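# Hang blue mug by handle on mug tree

## Task

Get the blue mug hanging from the mug tree, supported by its handle on the tree, and not sitting on or touching the tree's base.

## Robot and tools

Robot: two arms, left_arm and right_arm, each a six-joint arm ending in a parallel two-finger gripper with a wrist camera. left_arm stands on the +y side. Measured base placements in the scene frame: left_arm at (-0.029, +0.286, 0) m, quat_wxyz (+1.000, 0, 0, -0.026); right_arm at (+0.042, -0.259, 0) m, quat_wxyz (+1.000, 0, 0, +0.021). A two-camera stand is fixed behind the arms. Loose objects can occasionally get a brief nudge from outside.

Frames. Scene frame: origin at table-top height halfway between the nominal bases, +x forward over the table, +z up, +y toward left_arm (arm names do not match image left/right). Each arm reports its hand pose, velocities, targets and wrist-camera pose in its own base frame. Fixed cameras and the table use the scene frame. Motion offsets are along the axes of that arm's current Hand target, i.e. the gripper frame: fingers point along +z, they open and close along y. end_effector_position is the point between the pads, roughly 1 cm short of the fingertips.

The row. Every moving command uses rows of 14 numbers, each in [-1, 1], always both arms: left_arm dx, dy, dz, rx, ry, rz, opening, then right_arm in the same order. The first six are an offset (not a pose) from that arm's Hand target as it was when the action or move began; 1.0 stands for 0.6 m of travel or 180 degrees. rx, ry, rz form one rotation vector. Opening is absolute: +1 fully open (0.094 m), -1 shut. Sending six zeros re-commands the current Hand target; writing 0 as the opening is a real command, so repeat the present opening to leave a gripper alone.

execute_actions(actions, cameras): actions is a list of actions; each action is up to 15 rows, one per 1/30 s step, every row measured from the action's start pose, not from the row before. A short action holds its final row until 15 steps pass. Each new action starts from the then-current Hand target, so a repeated offset moves further. cameras: list of names, ["all"], [] for none; if omitted, images come only with an empty actions list. An empty list also reports the full status.

move(target, speed, blend, opening_speed, grip_force, blocking, cameras): target is one row or up to 15 rows; every row is an offset from the same starting Hand targets. Grippers travel in straight lines, turning the short way, with no obstacle avoidance; all arms finish together, at least 0.5 s, cut off at 10 s. speed: m/s, 0.002 to 2.9, default 0.25 (turns up to twice that in rad/s), one value or one per target. blend: corner rounding in m, 0 = full stop at each target. opening_speed: change per second on the -1..+1 scale, at least 0.2; use it to close gently. grip_force: newtons per pad, 10 to 50, one value or one per arm; it persists; lower values close slowly. blocking=false returns after about 0.5 s while the move continues. Opening changes in later list rows apply on arrival. The result adds a move: line such as done, off_target, moving, held or fault, plus limits=paced (pose clipped) or limits=held (steps withheld). done means at rest within 10 mm and 2 degrees; neither done nor off_target tells you about contact.

wait(seconds 0 to 10, cameras): lets time pass; a running move keeps going. stop(cameras): brakes a running move; faster moves need more room. zoom_image(camera, region): camera is cam_high, cam_low, cam_left_wrist or cam_right_wrist; region [x0, y0, x1, y1] in pixels, at most 504 by 504, from the newest images. read_manual(section): licence texts only, "licences". finished_scene(scene): give the current scene number; irreversible, and the mug must stay hung after the robot releases it.

Results: end_effector_position (m) and end_effector_quat_wxyz in the arm's base frame; Hand target (last commanded pose after clipping, the base for the next offsets); Tool commands; grip_measured on the opening scale; Joint positions (last value is the finger opening in metres); Joint velocities, possibly just 'within noise'; joint torques (include the arm's weight, offset and noisy; joints 1 to 3 wrap at ±28 N m); motor temperatures; for execute_actions, sampled positions at some steps. Images are 672x504 each; calibration is approximate (fixed cameras may be off by a couple of degrees and under 1 cm).

Controller habits: each step the commanded orientation is limited to 40 degrees from the measured one. Friction and load can leave the gripper a few cm short; waiting does not help, a new command (even zeros) does, or send the remaining gap as an offset. Pose readings can be off by a few cm at long reach. Grip reading: empty it reads up to 2.5 mm wide; on a hard part slightly narrower than the part. Squeeze rises about 1 N per 0.001 below first touch, then jumps to the force limit; release by commanding well above grip_measured.

Avoid: hitting or pressing between the two arms, grippers or wrist cameras (the clearance check does not cover these), and never close one gripper on the other. Avoid fast contacts, driving far past a contact, dropping the mug or letting it go while moving, knocking anything off the work area, and strain on a camera cable. Keep paths away from an arm's own base and beware a wrist near the first joint axis. Motors heat when holding loads, stretched out or pushing: MOTOR HOT at 75 °C, fault and fold at 90 °C, collapse at 100 °C. The simulation keeps running while you compose replies.

Each tool is called as a command line: name --argument value for each argument, lists and objects as JSON in quotes; but a table of rows of numbers goes row by row, as --pt "numbers of a row", without its own name.

## Session

execute_actions --actions '[]'

Scene clock: 0.00 s.
left_arm: end_effector_position=(+0.4027, +0.0243, +0.1228) grip_measured=+1.000 end_effector_quat_wxyz=(+0.621, -0.056, +0.780, +0.060) | right_arm: end_effector_position=(+0.3931, +0.0039, +0.1075) grip_measured=+1.000 end_effector_quat_wxyz=(+0.602, +0.031, +0.795, -0.060)
Joint positions: left_arm=[-0.026 1.541 0.36 0.953 -0.188 -0.019 0.094] | right_arm=[0.121 1.539 0.333 0.927 0.249 0.009 0.094]
Joint velocities: within noise
Joint torques (N m): no reading
Motor temperatures (°C): left_arm=[24 25 29 29 22 20 26] | right_arm=[20 24 27 27 22 22 23]
Heat: left arm: 29 °C; right arm: 27 °C.
Hand target: left_arm +0.4041, +0.0244, +0.1271; +0.625, -0.056, +0.777, +0.059 | right_arm +0.3932, +0.0037, +0.1072; +0.601, +0.031, +0.797, -0.061
Tool commands: left_gripper/opening=+1.0 right_gripper/opening=+1.0

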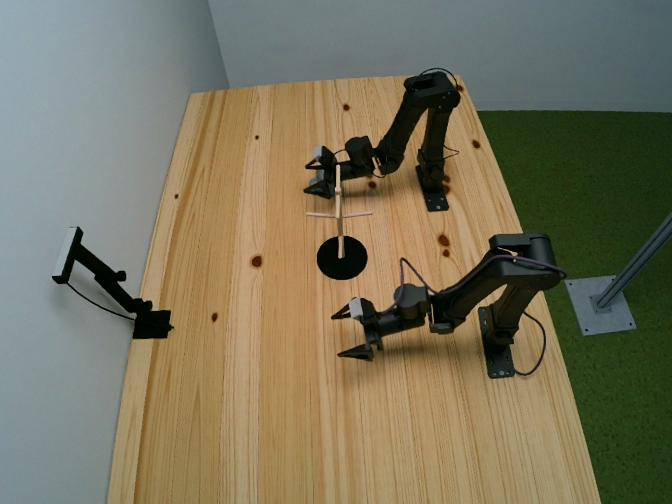

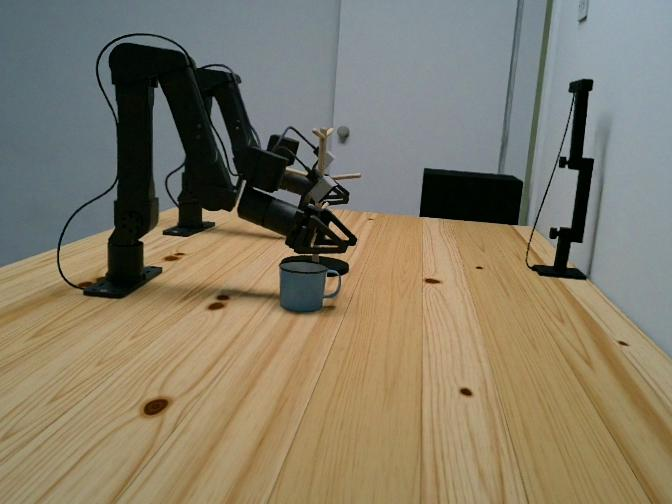

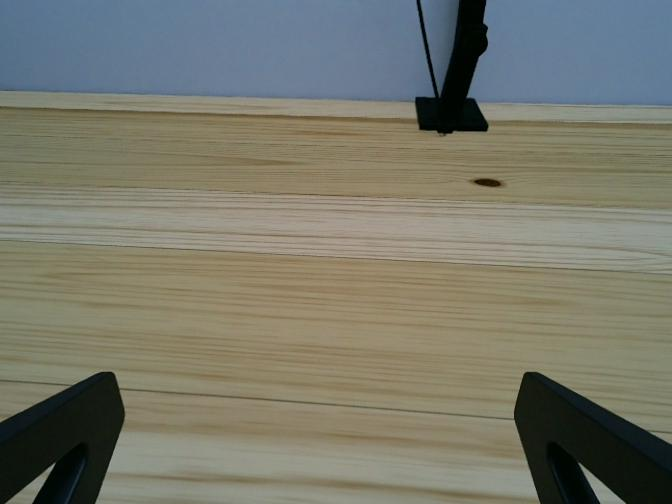

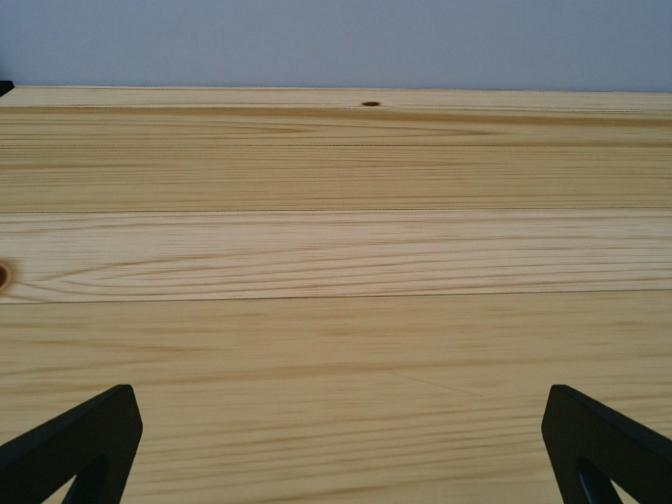

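zoom_image --camera "cam_low" --region '[250, 100, 450, 330]'

zoom_image --camera "cam_high" --region '[270, 130, 450, 310]'

Scaled by 2.191 from the camera's 672x504 image, which has a finer 960x720 frame.

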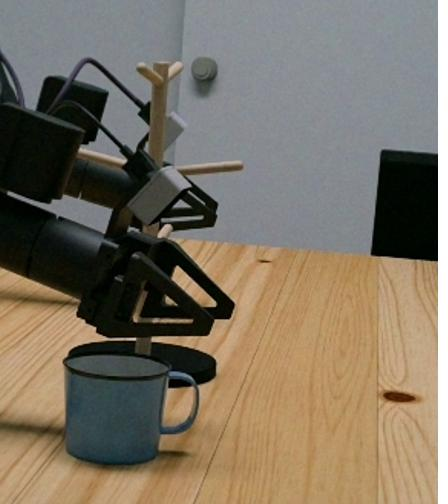

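Scaled by 2.800 from the camera's 672x504 image, which has a finer 960x720 frame.

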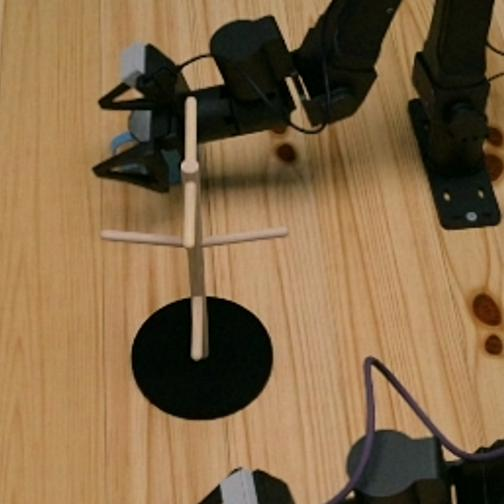

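move --target '[0,0,0,0,0,0,1, -0.1375,-0.0367,-0.1985,-0.044,0.244,-0.009,1]' --cameras '["all"]'

Scene clock: 129.60 s.
left_arm: end_effector_position=(+0.4027, +0.0243, +0.1228) grip_measured=+1.000 end_effector_quat_wxyz=(+0.621, -0.056, +0.780, +0.060) | right_arm: end_effector_position=(+0.2989, +0.0003, +0.2183) grip_measured=+1.000 end_effector_quat_wxyz=(+0.263, +0.001, +0.965, -0.001)
Joint positions: left_arm=[-0.026 1.541 0.36 0.953 -0.188 -0.019 0.094] | right_arm=[-0.001 1.219 1.252 -1.072 0.003 0 0.094]
Joint torques (N m): left_arm=[-0.05 -5.23 5.64 1.93 -0.06 -0.01] | right_arm=[-0.5 -2.26 6.87 0.9 -0.1 -0.07]
Motor temperatures (°C): left_arm=[23 26 30 34 21 20 25] | right_arm=[20 25 29 30 22 22 23]
Heat: left arm: 34 °C; right arm: 30 °C.
Hand target: left_arm +0.4041, +0.0244, +0.1271; +0.625, -0.056, +0.777, +0.059 | right_arm +0.2998, -0.0001, +0.2200; +0.259, -0.001, +0.966, +0.000
Off the commanded pose: left_arm 0.004 m, 1 deg | right_arm 0.002 m, 0 deg.
move: done
camera_calibration:
cam_right_wrist: T_world_to_cam=[[0.000249549, -0.999668, -0.0257496, 0.00694761], [-0.993887, 0.0025949, -0.110373, 0.359747], [0.110403, 0.0256197, -0.993557, 0.275185], [0, 0, 0, 1]] pos_world=[0.327165, -0.00103836, 0.313297]

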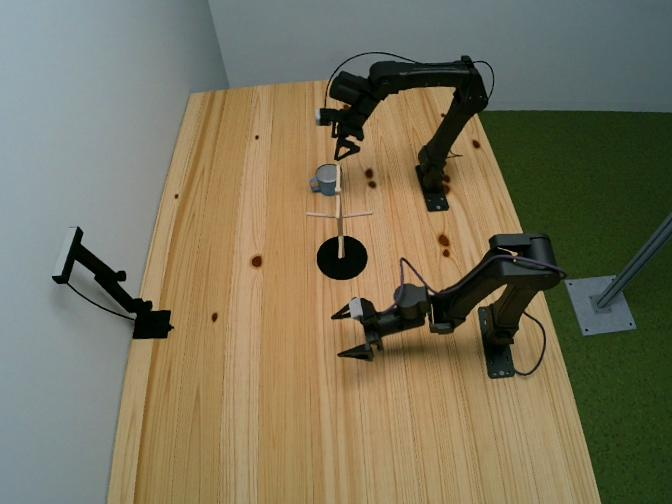

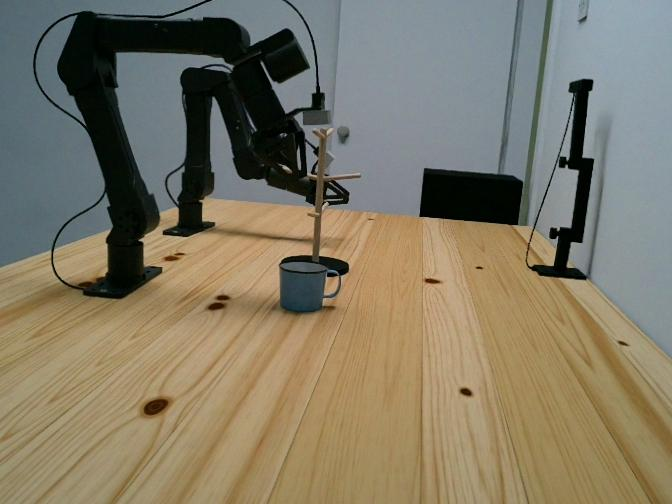

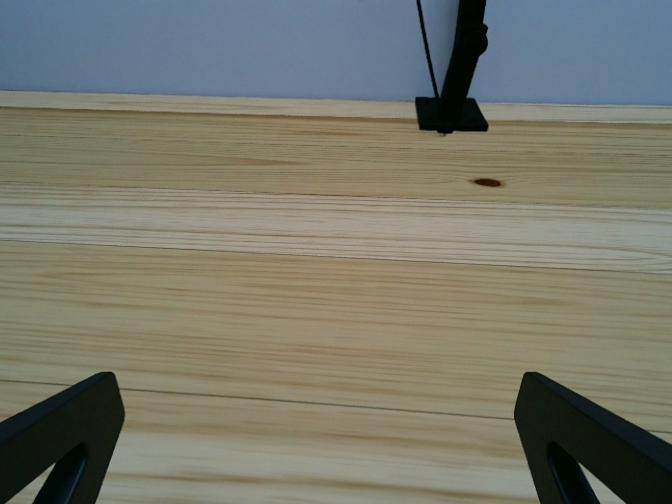

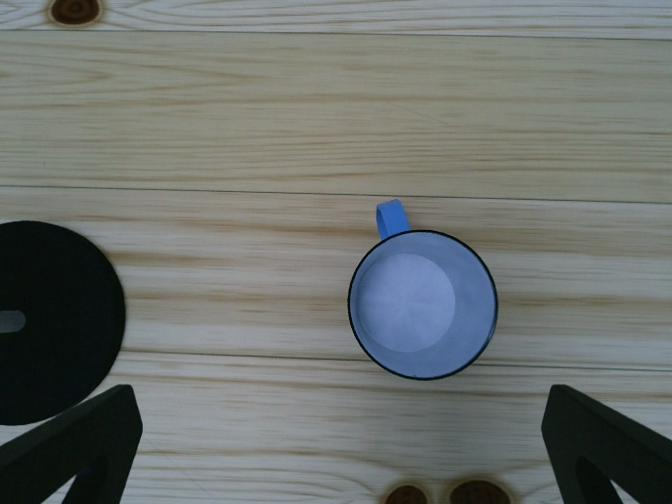

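zoom_image --camera "cam_low" --region '[260, 110, 380, 290]'

zoom_image --camera "cam_low" --region '[260, 240, 360, 320]'

zoom_image --camera "cam_high" --region '[290, 130, 400, 290]'

Scaled by 2.800 from the camera's 672x504 image, which has a finer 960x720 frame.

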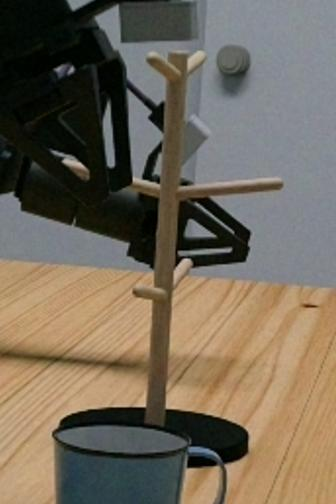

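Scaled by 5.040 from the camera's 672x504 image, which has a finer 960x720 frame.

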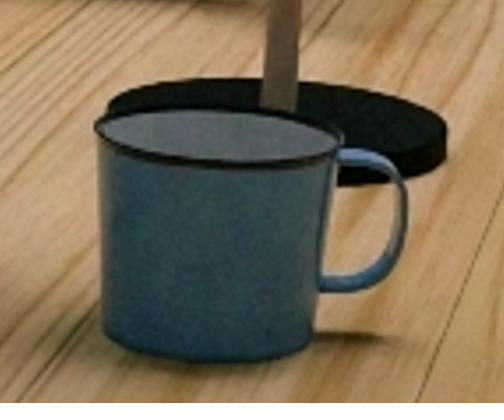

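Scaled by 3.150 from the camera's 672x504 image, which has a finer 960x720 frame.

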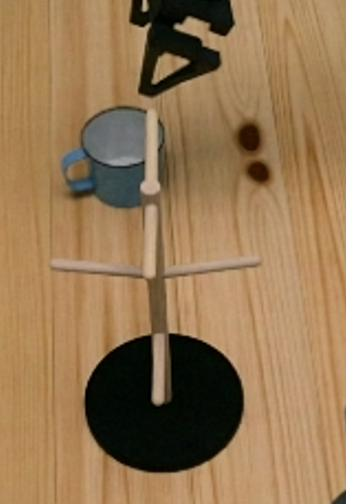

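move --target '[0,0,0,0,0,0,1, 0.0253,-0.1363,0.1585,-0.0306,0.1104,-0.0839,-0.1]' --cameras '["cam_right_wrist","cam_low"]'

Scene clock: 251.57 s.
left_arm: end_effector_position=(+0.4027, +0.0243, +0.1228) grip_measured=+1.000 end_effector_quat_wxyz=(+0.621, -0.056, +0.780, +0.060) | right_arm: end_effector_position=(+0.3322, -0.0809, +0.1306) grip_measured=-0.098 end_effector_quat_wxyz=(+0.090, -0.137, +0.986, +0.010)
Joint positions: left_arm=[-0.026 1.541 0.36 0.953 -0.188 -0.019 0.094] | right_arm=[-0.291 1.686 1.432 -1.159 -0.092 -0.559 0.042]
Joint torques (N m): left_arm=[-0.02 -5.22 5.65 1.92 -0.06 -0.01] | right_arm=[-0.18 -5.37 6.69 0.31 -0.11 -0.06]
Heat: left arm: 35 °C; right arm: 32 °C.
Hand target: left_arm +0.4041, +0.0244, +0.1271; +0.625, -0.056, +0.777, +0.059 | right_arm +0.3344, -0.0818, +0.1300; +0.086, -0.139, +0.986, +0.013
Off the commanded pose: left_arm 0.004 m, 1 deg | right_arm 0.002 m, 1 deg.
move: done
camera_calibration:
cam_right_wrist: T_world_to_cam=[[0.264318, -0.964201, -0.0212688, -0.16193], [-0.935709, -0.261725, 0.236537, 0.29731], [-0.233635, -0.0426195, -0.97139, 0.292225], [0, 0, 0, 1]] pos_world=[0.389271, -0.0658655, 0.210096]
Images, in order (width x height): cam_low 672x504, cam_right_wrist 672x504.

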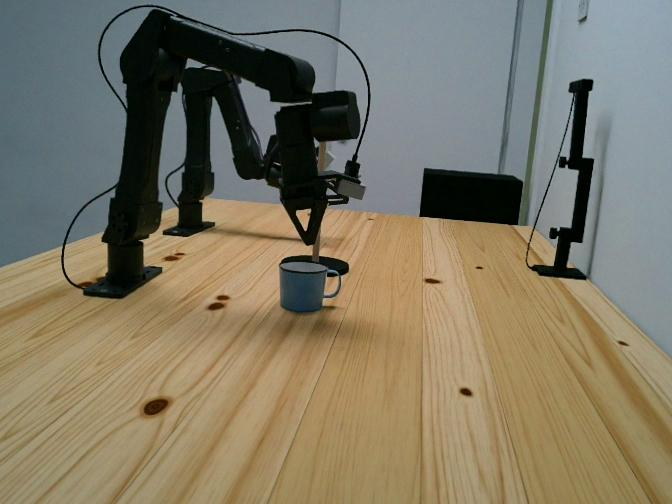

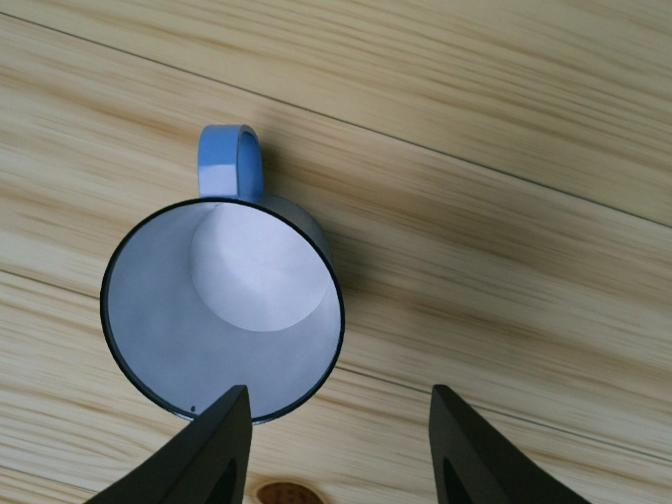

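move --target '[0,0,0,0,0,0,1, 0.0205,0.0025,0.1165,0,0,0,-0.1]' --cameras '["cam_right_wrist","cam_low"]' --speed 0.12

Scene clock: 267.87 s.
left_arm: end_effector_position=(+0.4027, +0.0243, +0.1228) grip_measured=+1.000 end_effector_quat_wxyz=(+0.621, -0.056, +0.780, +0.060) | right_arm: end_effector_position=(+0.3354, -0.0819, +0.0674) grip_measured=-0.098 end_effector_quat_wxyz=(+0.096, -0.137, +0.986, +0.007)
Joint positions: left_arm=[-0.026 1.541 0.36 0.953 -0.188 -0.019 0.094] | right_arm=[-0.291 1.721 1.216 -0.897 -0.092 -0.559 0.042]
Joint torques (N m): left_arm=[-0.02 -5.19 5.64 1.92 -0.06 -0.01] | right_arm=[0.2 -5.39 4.7 0.49 -0.11 -0.04]
Heat: left arm: 35 °C; right arm: 32 °C.
Hand target: left_arm +0.4041, +0.0244, +0.1271; +0.625, -0.056, +0.777, +0.059 | right_arm +0.3340, -0.0803, +0.0591; +0.087, -0.139, +0.986, +0.012
Off the commanded pose: left_arm 0.004 m, 1 deg | right_arm 0.009 m, 1 deg.
move: done
camera_calibration:
cam_right_wrist: T_world_to_cam=[[0.265323, -0.964042, -0.0150836, -0.165844], [-0.938035, -0.26172, 0.227141, 0.316443], [-0.222921, -0.0461167, -0.973745, 0.227867], [0, 0, 0, 1]] pos_world=[0.391633, -0.0665528, 0.147506]
Images, in order (width x height): cam_low 672x504, cam_right_wrist 672x504.

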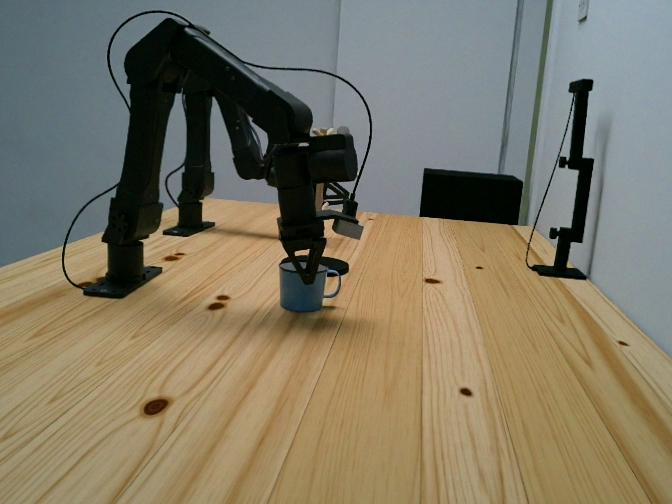

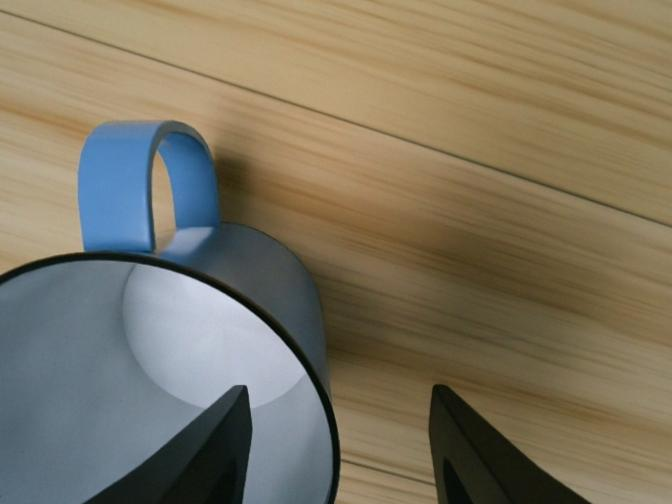

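move --target '[0,0,0,0,0,0,1, 0.0023,0,0.0131,0,0,0,-0.1]' --cameras '["cam_right_wrist"]' --speed 0.12

Scene clock: 271.17 s.
left_arm: end_effector_position=(+0.4027, +0.0243, +0.1228) grip_measured=+1.000 end_effector_quat_wxyz=(+0.621, -0.056, +0.780, +0.060) | right_arm: end_effector_position=(+0.3371, -0.0824, +0.0633) grip_measured=-0.098 end_effector_quat_wxyz=(+0.101, -0.137, +0.985, +0.005)
Joint positions: left_arm=[-0.026 1.541 0.36 0.953 -0.188 -0.019 0.094] | right_arm=[-0.291 1.721 1.198 -0.866 -0.092 -0.559 0.042]
Joint torques (N m): left_arm=[-0.02 -5.18 5.65 1.92 -0.05 -0.01] | right_arm=[0.23 -4.82 4.45 0.5 -0.11 -0.03]
Motor temperatures (°C): left_arm=[23 26 31 35 21 20 24] | right_arm=[20 24 32 25 22 21 23]
Heat: left arm: 35 °C; right arm: 32 °C.
Hand target: left_arm +0.4041, +0.0244, +0.1271; +0.625, -0.056, +0.777, +0.059 | right_arm +0.3341, -0.0803, +0.0511; +0.087, -0.139, +0.986, +0.012
Off the commanded pose: left_arm 0.004 m, 1 deg | right_arm 0.013 m, 2 deg.
move: off_target (right_arm)
camera_calibration:
cam_right_wrist: T_world_to_cam=[[0.265451, -0.964086, -0.00861329, -0.167237], [-0.940634, -0.260933, 0.217073, 0.320326], [-0.211525, -0.0495204, -0.976117, 0.220252], [0, 0, 0, 1]] pos_world=[0.392292, -0.0667406, 0.144017]
Images, in order (width x height): cam_right_wrist 672x504.

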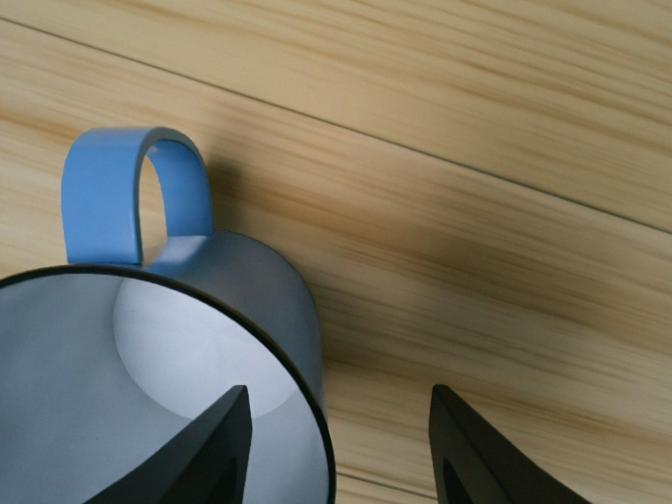

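move --target '[0,0,0,0,0,0,1, 0,0,0,0,0,0,-1]' --cameras '["cam_right_wrist","cam_low"]' --grip_force '[50, 40]' --opening_speed 0.4

Scene clock: 276.57 s.
left_arm: end_effector_position=(+0.4027, +0.0243, +0.1228) grip_measured=+1.000 end_effector_quat_wxyz=(+0.621, -0.056, +0.780, +0.060) | right_arm: end_effector_position=(+0.3371, -0.0815, +0.0634) grip_measured=-0.951 end_effector_quat_wxyz=(+0.102, -0.138, +0.985, +0.007)
Joint positions: left_arm=[-0.026 1.541 0.36 0.953 -0.188 -0.019 0.094] | right_arm=[-0.291 1.721 1.198 -0.867 -0.097 -0.559 0.002]
Joint torques (N m): left_arm=[-0.02 -5.22 5.65 1.92 -0.05 -0.01] | right_arm=[0.2 -4.82 4.46 0.53 -0.07 -0.04]
Heat: left arm: 35 °C; right arm: 31 °C.
Hand target: left_arm +0.4041, +0.0244, +0.1271; +0.625, -0.056, +0.777, +0.059 | right_arm +0.3341, -0.0804, +0.0511; +0.087, -0.139, +0.986, +0.013
Off the commanded pose: left_arm 0.004 m, 1 deg | right_arm 0.013 m, 2 deg.
grip_force (N): 50, 40
move: off_target (right_arm)
camera_calibration:
cam_right_wrist: T_world_to_cam=[[0.266181, -0.963839, -0.0127663, -0.166439], [-0.940563, -0.262605, 0.21536, 0.320515], [-0.210925, -0.0453172, -0.976451, 0.220563], [0, 0, 0, 1]] pos_world=[0.39229, -0.0662556, 0.144217]
Images, in order (width x height): cam_low 672x504, cam_right_wrist 672x504.

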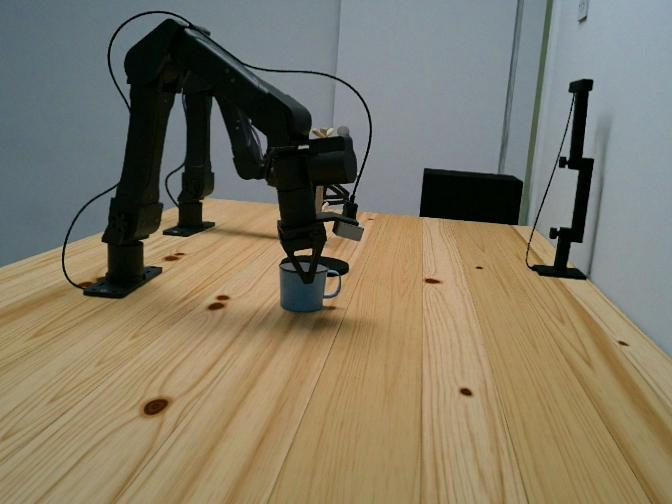

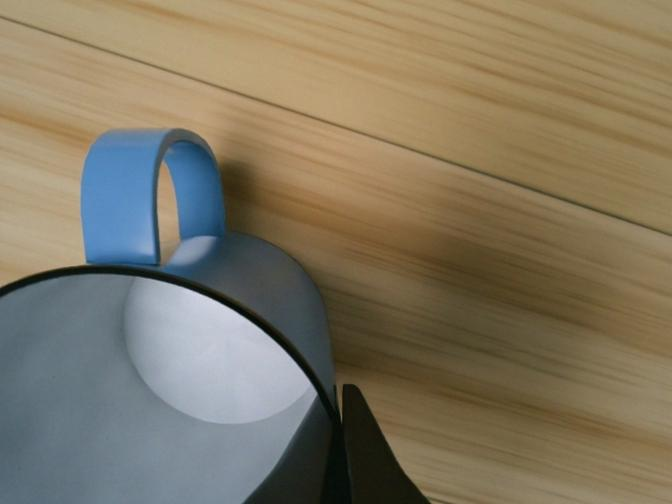

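move --target '[0,0,0,0,0,0,1, -0.0434,0,-0.2462,0,0,0,-1]' --cameras '["all"]' --speed 0.15

Scene clock: 283.13 s.
left_arm: end_effector_position=(+0.4027, +0.0243, +0.1228) grip_measured=+1.000 end_effector_quat_wxyz=(+0.621, -0.056, +0.780, +0.060) | right_arm: end_effector_position=(+0.3311, -0.0812, +0.2014) grip_measured=-0.954 end_effector_quat_wxyz=(+0.088, -0.137, +0.987, +0.009)
Joint positions: left_arm=[-0.026 1.541 0.36 0.953 -0.188 -0.019 0.094] | right_arm=[-0.291 1.721 1.757 -1.452 -0.089 -0.559 0.002]
Joint torques (N m): left_arm=[-0.01 -5.2 5.65 1.92 -0.05 -0.01] | right_arm=[0.16 -5.53 6.42 0.32 -0.14 -0.04]
Heat: left arm: 35 °C; right arm: 31 °C.
Hand target: left_arm +0.4041, +0.0244, +0.1271; +0.625, -0.056, +0.777, +0.059 | right_arm +0.3340, -0.0805, +0.2011; +0.087, -0.139, +0.986, +0.013
Off the commanded pose: left_arm 0.004 m, 1 deg | right_arm 0.003 m, 1 deg.
grip_force (N): 50, 40
move: done
camera_calibration:
cam_right_wrist: T_world_to_cam=[[0.264555, -0.96416, -0.020145, -0.160715], [-0.934734, -0.261508, 0.240597, 0.278347], [-0.237242, -0.0448209, -0.970416, 0.361597], [0, 0, 0, 1]] pos_world=[0.388484, -0.0659575, 0.280692]

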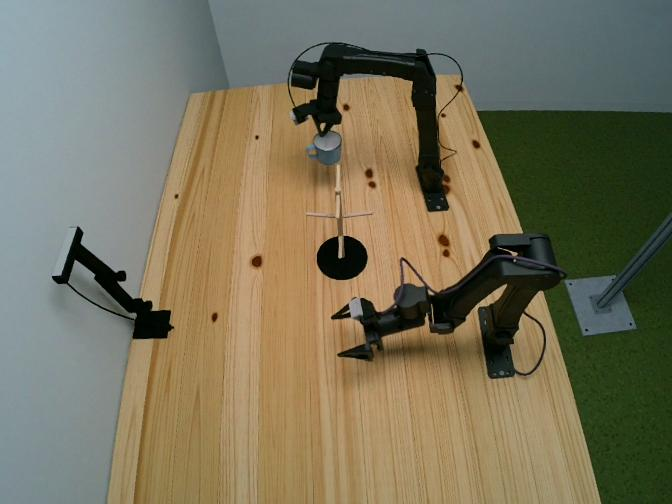

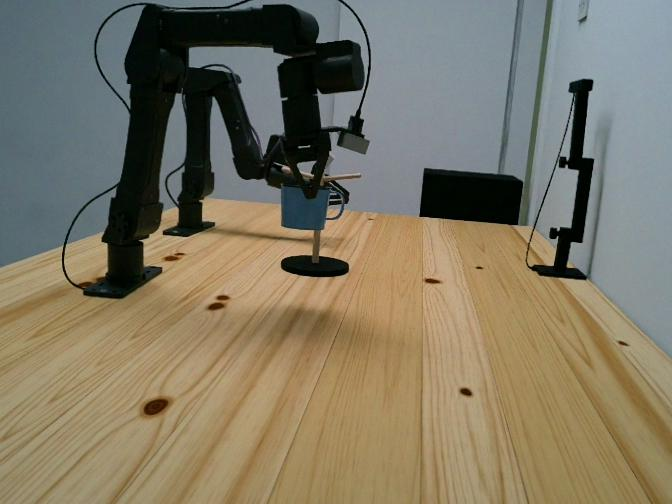

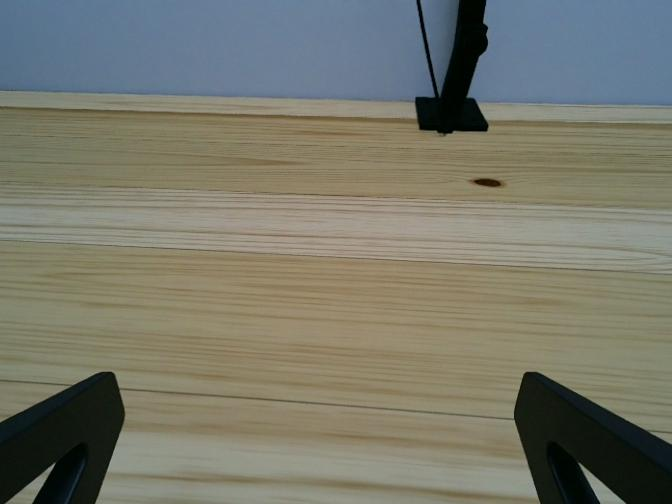

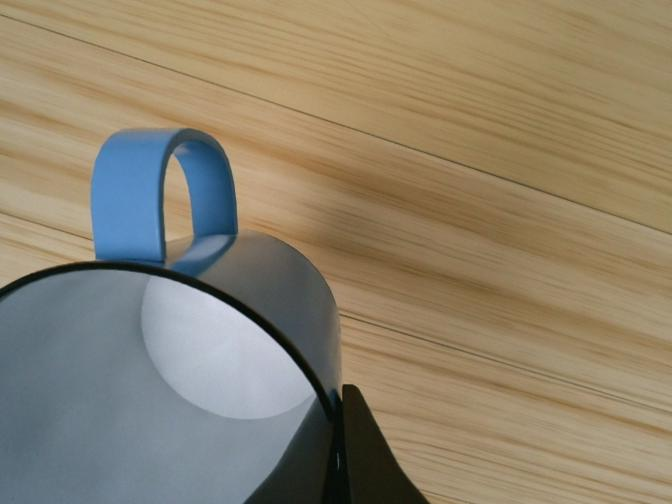

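move --target '[0,0,0,0,0,0,1, -0.3807,0.3008,0.0910,-0.2189,-0.3340,-0.3255,-1]' --cameras '["all"]' --speed 0.2

Scene clock: 344.20 s.
left_arm: end_effector_position=(+0.4027, +0.0243, +0.1228) grip_measured=+1.000 end_effector_quat_wxyz=(+0.621, -0.056, +0.780, +0.060) | right_arm: end_effector_position=(+0.5091, +0.1537, +0.1895) grip_measured=-0.955 end_effector_quat_wxyz=(-0.484, +0.572, -0.584, -0.313)
Joint positions: left_arm=[-0.026 1.541 0.36 0.953 -0.188 -0.019 0.094] | right_arm=[-0.028 2.254 1.968 -0.79 -1.179 -1.244 0.002]
Joint torques (N m): left_arm=[0.02 -5.22 5.63 1.92 -0.06 -0.01] | right_arm=[0.17 -8.84 7.45 0.66 -1.09 -0.05]
Heat: left arm: 36 °C; right arm: 32 °C.
Hand target: left_arm +0.4041, +0.0244, +0.1271; +0.625, -0.056, +0.777, +0.059 | right_arm +0.5093, +0.1579, +0.1873; -0.485, +0.568, -0.573, -0.338
Off the commanded pose: left_arm 0.004 m, 1 deg | right_arm 0.005 m, 3 deg.
grip_force (N): 50, 40
move: off_target (right_arm)
camera_calibration:
cam_right_wrist: T_world_to_cam=[[0.976814, -0.130709, 0.169559, -0.508225], [0.0275155, -0.708777, -0.704896, 0.267086], [0.212316, 0.693217, -0.688747, 0.00717019], [0, 0, 0, 1]] pos_world=[0.48757, 0.117905, 0.27938]

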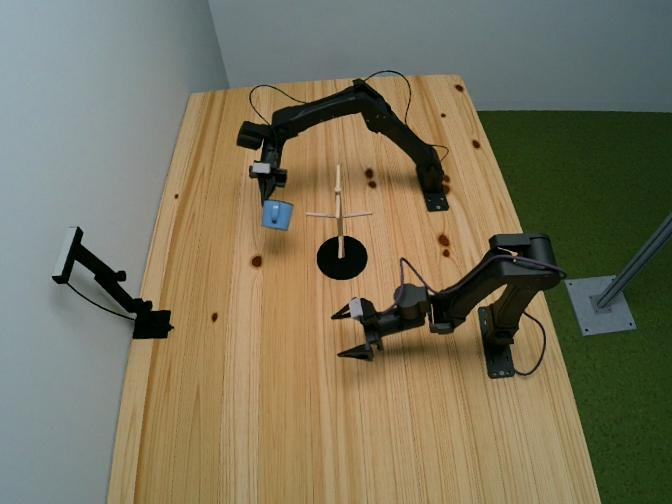

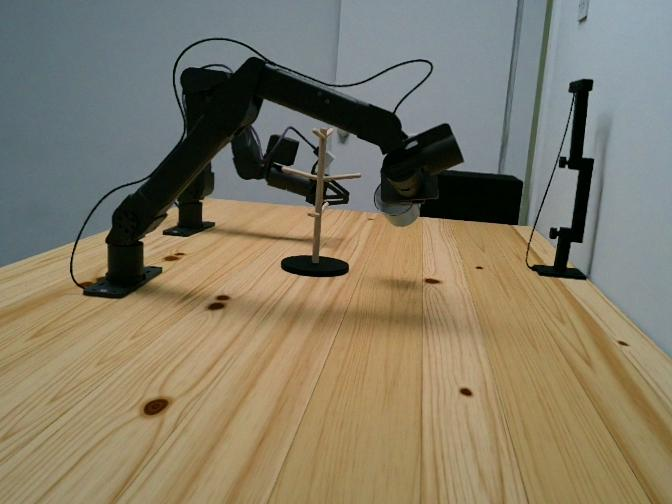

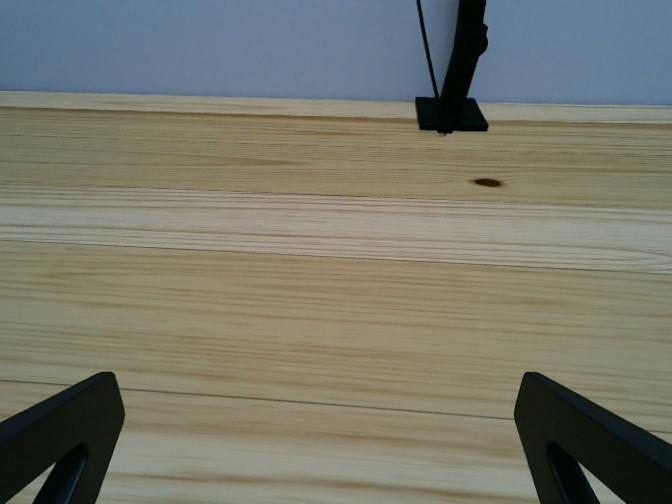

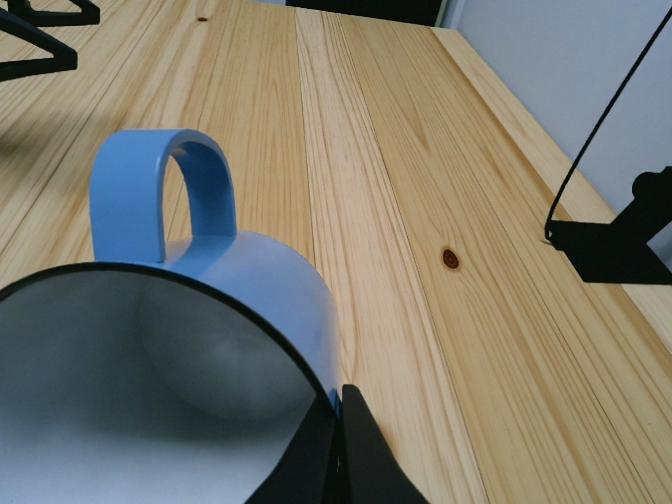

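zoom_image --camera "cam_low" --region '[280, 110, 480, 280]'

zoom_image --camera "cam_high" --region '[230, 130, 390, 290]'

Scaled by 2.520 from the camera's 672x504 image, which has a finer 960x720 frame.

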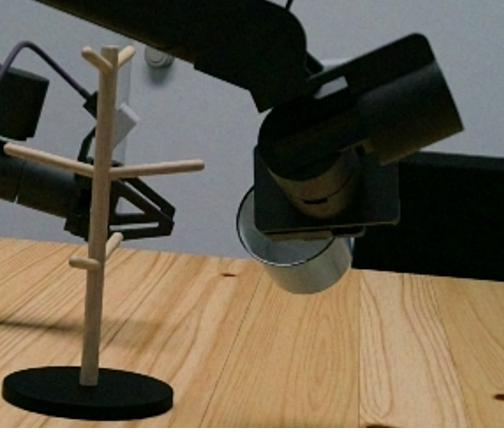

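Scaled by 3.150 from the camera's 672x504 image, which has a finer 960x720 frame.

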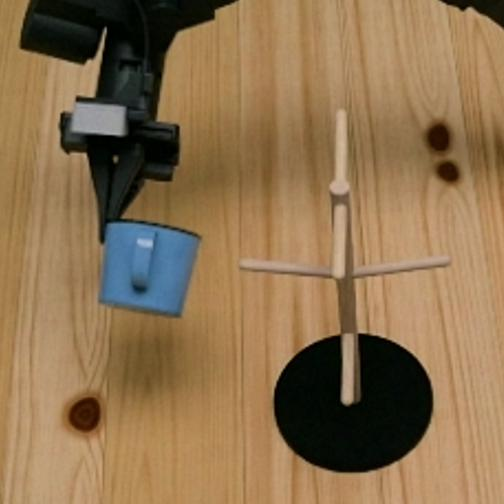

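move --target '[0,0,0,0,0,0,1, -0.0125,0.0893,-0.0040,0,0,0,-1]' --cameras '["cam_high","cam_low","cam_right_wrist"]' --speed 0.1

zoom_image --camera "cam_high" --region '[230, 130, 390, 290]'

zoom_image --camera "cam_low" --region '[280, 110, 480, 280]'

Scene clock: 376.13 s.
left_arm: end_effector_position=(+0.4027, +0.0243, +0.1228) grip_measured=+1.000 end_effector_quat_wxyz=(+0.621, -0.056, +0.780, +0.060) | right_arm: end_effector_position=(+0.4627, +0.1603, +0.1639) grip_measured=-0.955 end_effector_quat_wxyz=(-0.469, +0.568, -0.591, -0.330)
Joint positions: left_arm=[-0.026 1.541 0.36 0.953 -0.188 -0.019 0.094] | right_arm=[-0.016 2.105 1.638 -0.657 -1.18 -1.245 0.002]
Joint torques (N m): left_arm=[-0.01 -5.18 5.64 1.92 -0.06 -0.02] | right_arm=[0.34 -13.05 4.89 0.77 -1.05 0.09]
Motor temperatures (°C): left_arm=[22 26 31 36 21 20 24] | right_arm=[20 32 32 24 23 21 24]
Heat: left arm: 36 °C; right arm: 32 °C.
Hand target: left_arm +0.4041, +0.0244, +0.1271; +0.625, -0.056, +0.777, +0.059 | right_arm +0.4557, +0.1648, +0.1863; -0.486, +0.568, -0.572, -0.338
Off the commanded pose: left_arm 0.004 m, 1 deg | right_arm 0.024 m, 3 deg.
grip_force (N): 50, 40
move: off_target (right_arm)
camera_calibration:
cam_right_wrist: T_world_to_cam=[[0.985301, -0.118747, 0.122806, -0.455887], [0.00285974, -0.707322, -0.706886, 0.2664], [0.170804, 0.696846, -0.696585, 0.0146391], [0, 0, 0, 1]] pos_world=[0.445923, 0.124094, 0.254497]
Images, in order (width x height): cam_high 672x504, cam_low 672x504, cam_right_wrist 672x504.

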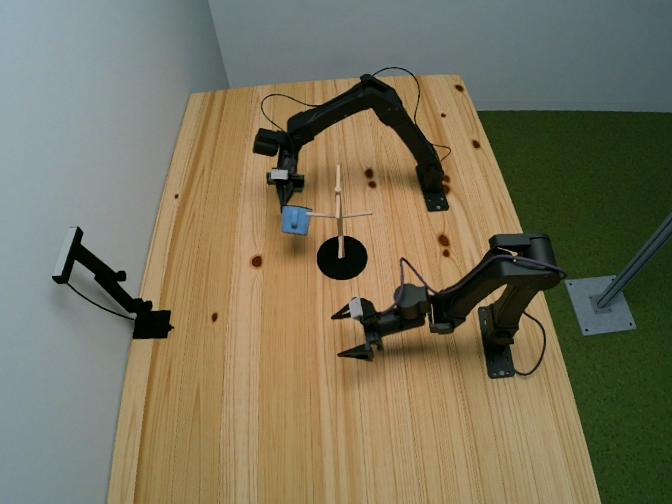

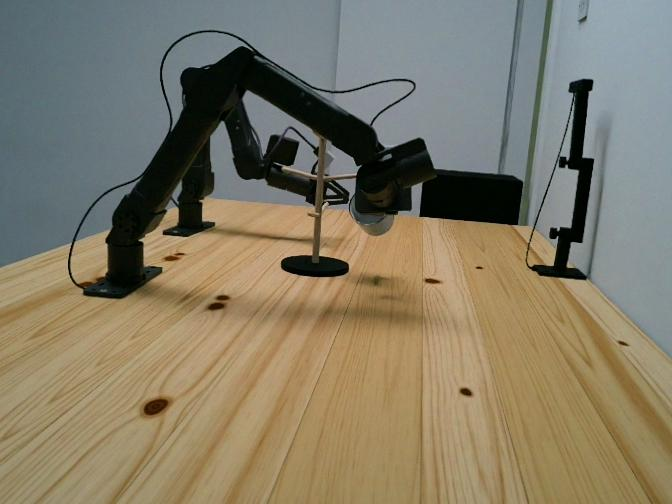

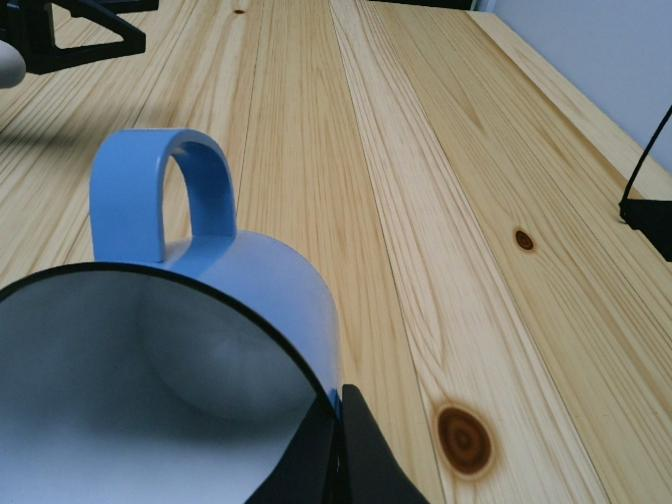

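Scaled by 3.150 from the camera's 672x504 image, which has a finer 960x720 frame.

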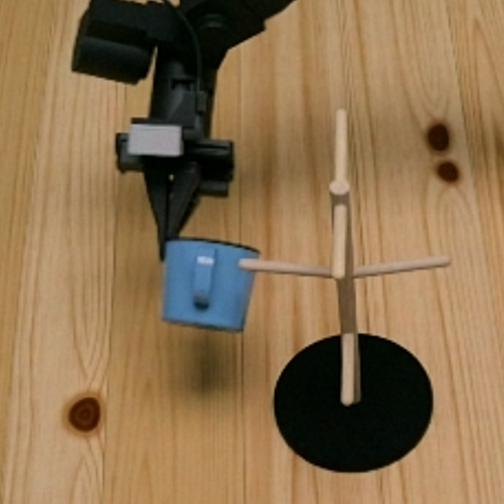

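Scaled by 2.520 from the camera's 672x504 image, which has a finer 960x720 frame.

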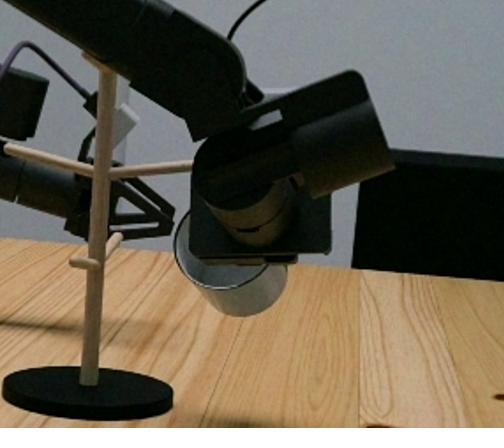

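move --target '[0,0,0,0,0,0,1, -0.0469,-0.0083,-0.0151,0,0,0,-1]' --cameras '["cam_high","cam_right_wrist"]' --speed 0.08

zoom_image --camera "cam_high" --region '[230, 130, 390, 290]'

Scene clock: 396.70 s.
left_arm: end_effector_position=(+0.4027, +0.0243, +0.1228) grip_measured=+1.000 end_effector_quat_wxyz=(+0.621, -0.056, +0.780, +0.060) | right_arm: end_effector_position=(+0.4607, +0.1603, +0.1850) grip_measured=-0.955 end_effector_quat_wxyz=(-0.465, +0.564, -0.596, -0.334)
Joint positions: left_arm=[-0.026 1.541 0.36 0.953 -0.188 -0.019 0.094] | right_arm=[-0.016 2.084 1.693 -0.74 -1.18 -1.235 0.002]
Joint torques (N m): left_arm=[-0.02 -5.19 5.64 1.93 -0.06 -0.01] | right_arm=[0.32 -13.01 7.13 0.58 -1.05 0.06]
Heat: left arm: 36 °C; right arm: 33 °C.
Hand target: left_arm +0.4041, +0.0244, +0.1271; +0.625, -0.056, +0.777, +0.059 | right_arm +0.4556, +0.1648, +0.2161; -0.486, +0.568, -0.573, -0.338
Off the commanded pose: left_arm 0.004 m, 1 deg | right_arm 0.032 m, 4 deg.
grip_force (N): 50, 40
move: off_target (right_arm)
camera_calibration:
cam_right_wrist: T_world_to_cam=[[0.986788, -0.122449, 0.10609, -0.453452], [-0.011458, -0.70592, -0.708199, 0.287949], [0.161609, 0.697627, -0.697996, 0.0340493], [0, 0, 0, 1]] pos_world=[0.445258, 0.12399, 0.275799]
Images, in order (width x height): cam_high 672x504, cam_right_wrist 672x504.

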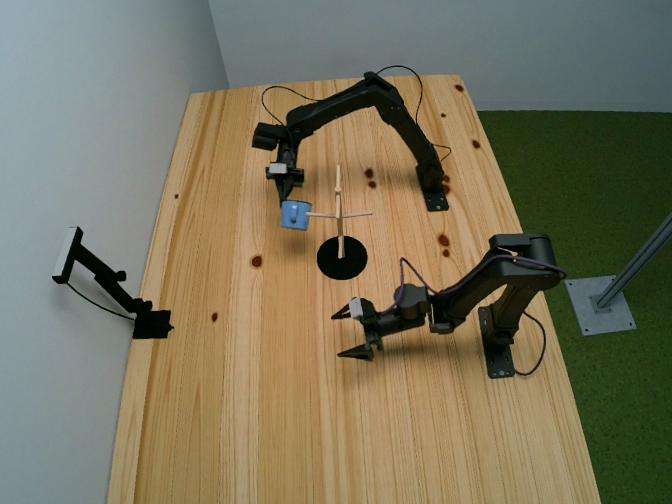

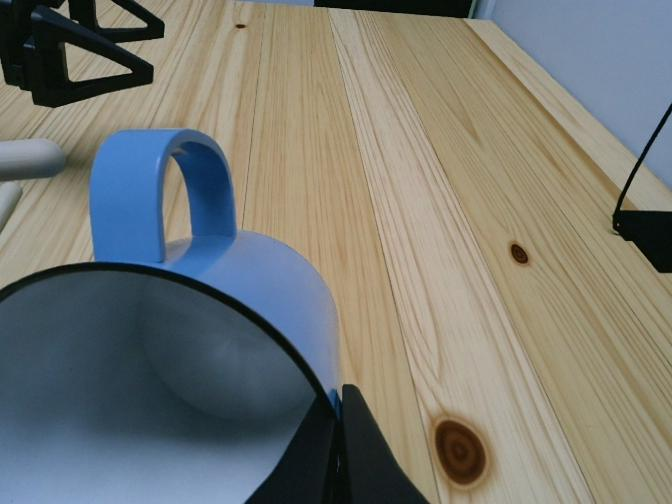

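Scaled by 3.150 from the camera's 672x504 image, which has a finer 960x720 frame.

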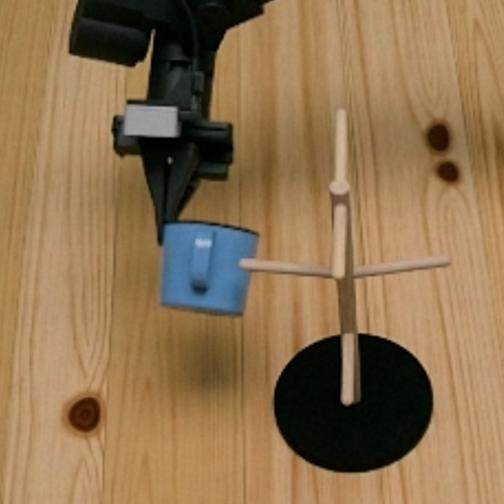

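move --target '[0,0,0,0,0,0,1, -0.021,-0.002,0.001,0,0,0,-1]' --cameras '["cam_high","cam_right_wrist"]' --speed 0.08

zoom_image --camera "cam_high" --region '[230, 130, 390, 290]'

Scene clock: 408.83 s.
left_arm: end_effector_position=(+0.4027, +0.0243, +0.1228) grip_measured=+1.000 end_effector_quat_wxyz=(+0.621, -0.056, +0.780, +0.060) | right_arm: end_effector_position=(+0.4617, +0.1641, +0.1922) grip_measured=-0.955 end_effector_quat_wxyz=(-0.463, +0.562, -0.597, -0.338)
Joint positions: left_arm=[-0.026 1.541 0.36 0.953 -0.188 -0.019 0.094] | right_arm=[-0.008 2.084 1.72 -0.755 -1.18 -1.213 0.002]
Joint torques (N m): left_arm=[-0.02 -5.19 5.65 1.92 -0.06 -0.01] | right_arm=[0.57 -13.82 7.31 0.62 -0.98 0.06]
Heat: left arm: 36 °C; right arm: 34 °C.
Hand target: left_arm +0.4041, +0.0244, +0.1271; +0.625, -0.056, +0.777, +0.059 | right_arm +0.4555, +0.1693, +0.2280; -0.486, +0.568, -0.572, -0.338
Off the commanded pose: left_arm 0.004 m, 1 deg | right_arm 0.037 m, 4 deg.
grip_force (N): 50, 40
move: off_target (right_arm)
camera_calibration:
cam_right_wrist: T_world_to_cam=[[0.98774, -0.121919, 0.0974966, -0.453659], [-0.0166651, -0.703327, -0.710671, 0.298297], [0.155216, 0.700334, -0.696736, 0.038567], [0, 0, 0, 1]] pos_world=[0.447082, 0.127481, 0.283092]
Images, in order (width x height): cam_high 672x504, cam_right_wrist 672x504.

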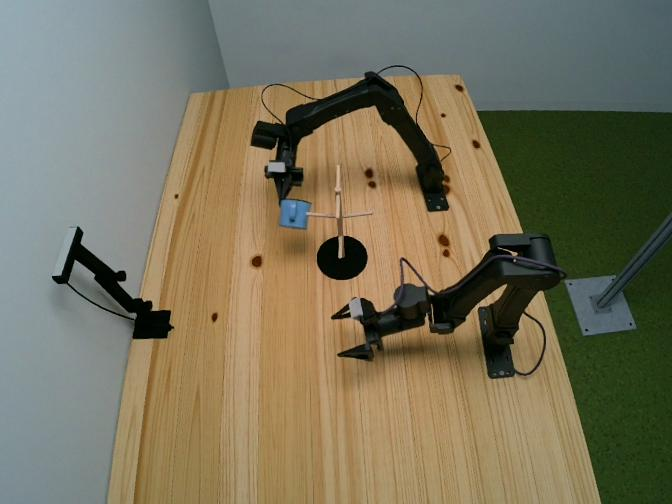

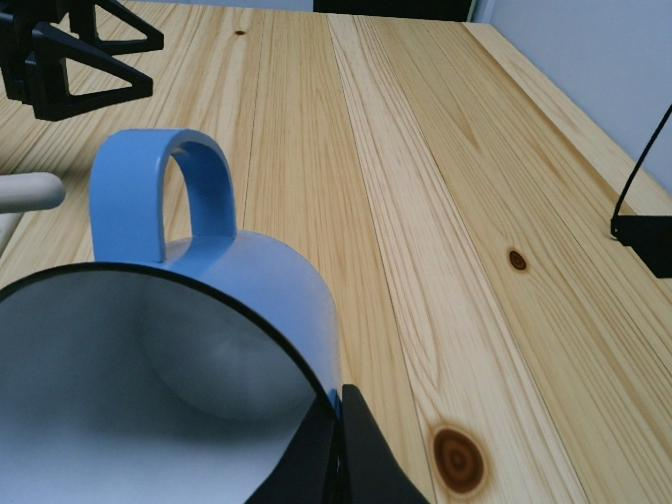

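Scaled by 3.150 from the camera's 672x504 image, which has a finer 960x720 frame.

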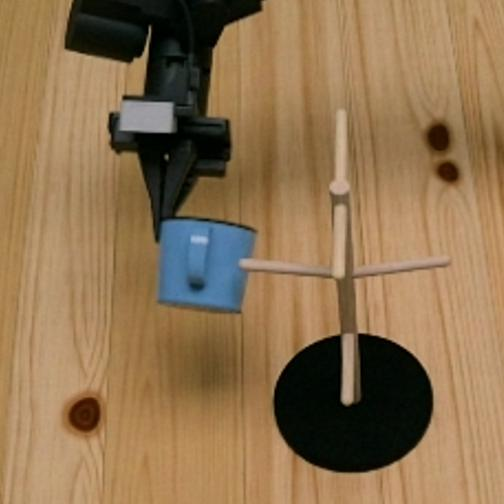

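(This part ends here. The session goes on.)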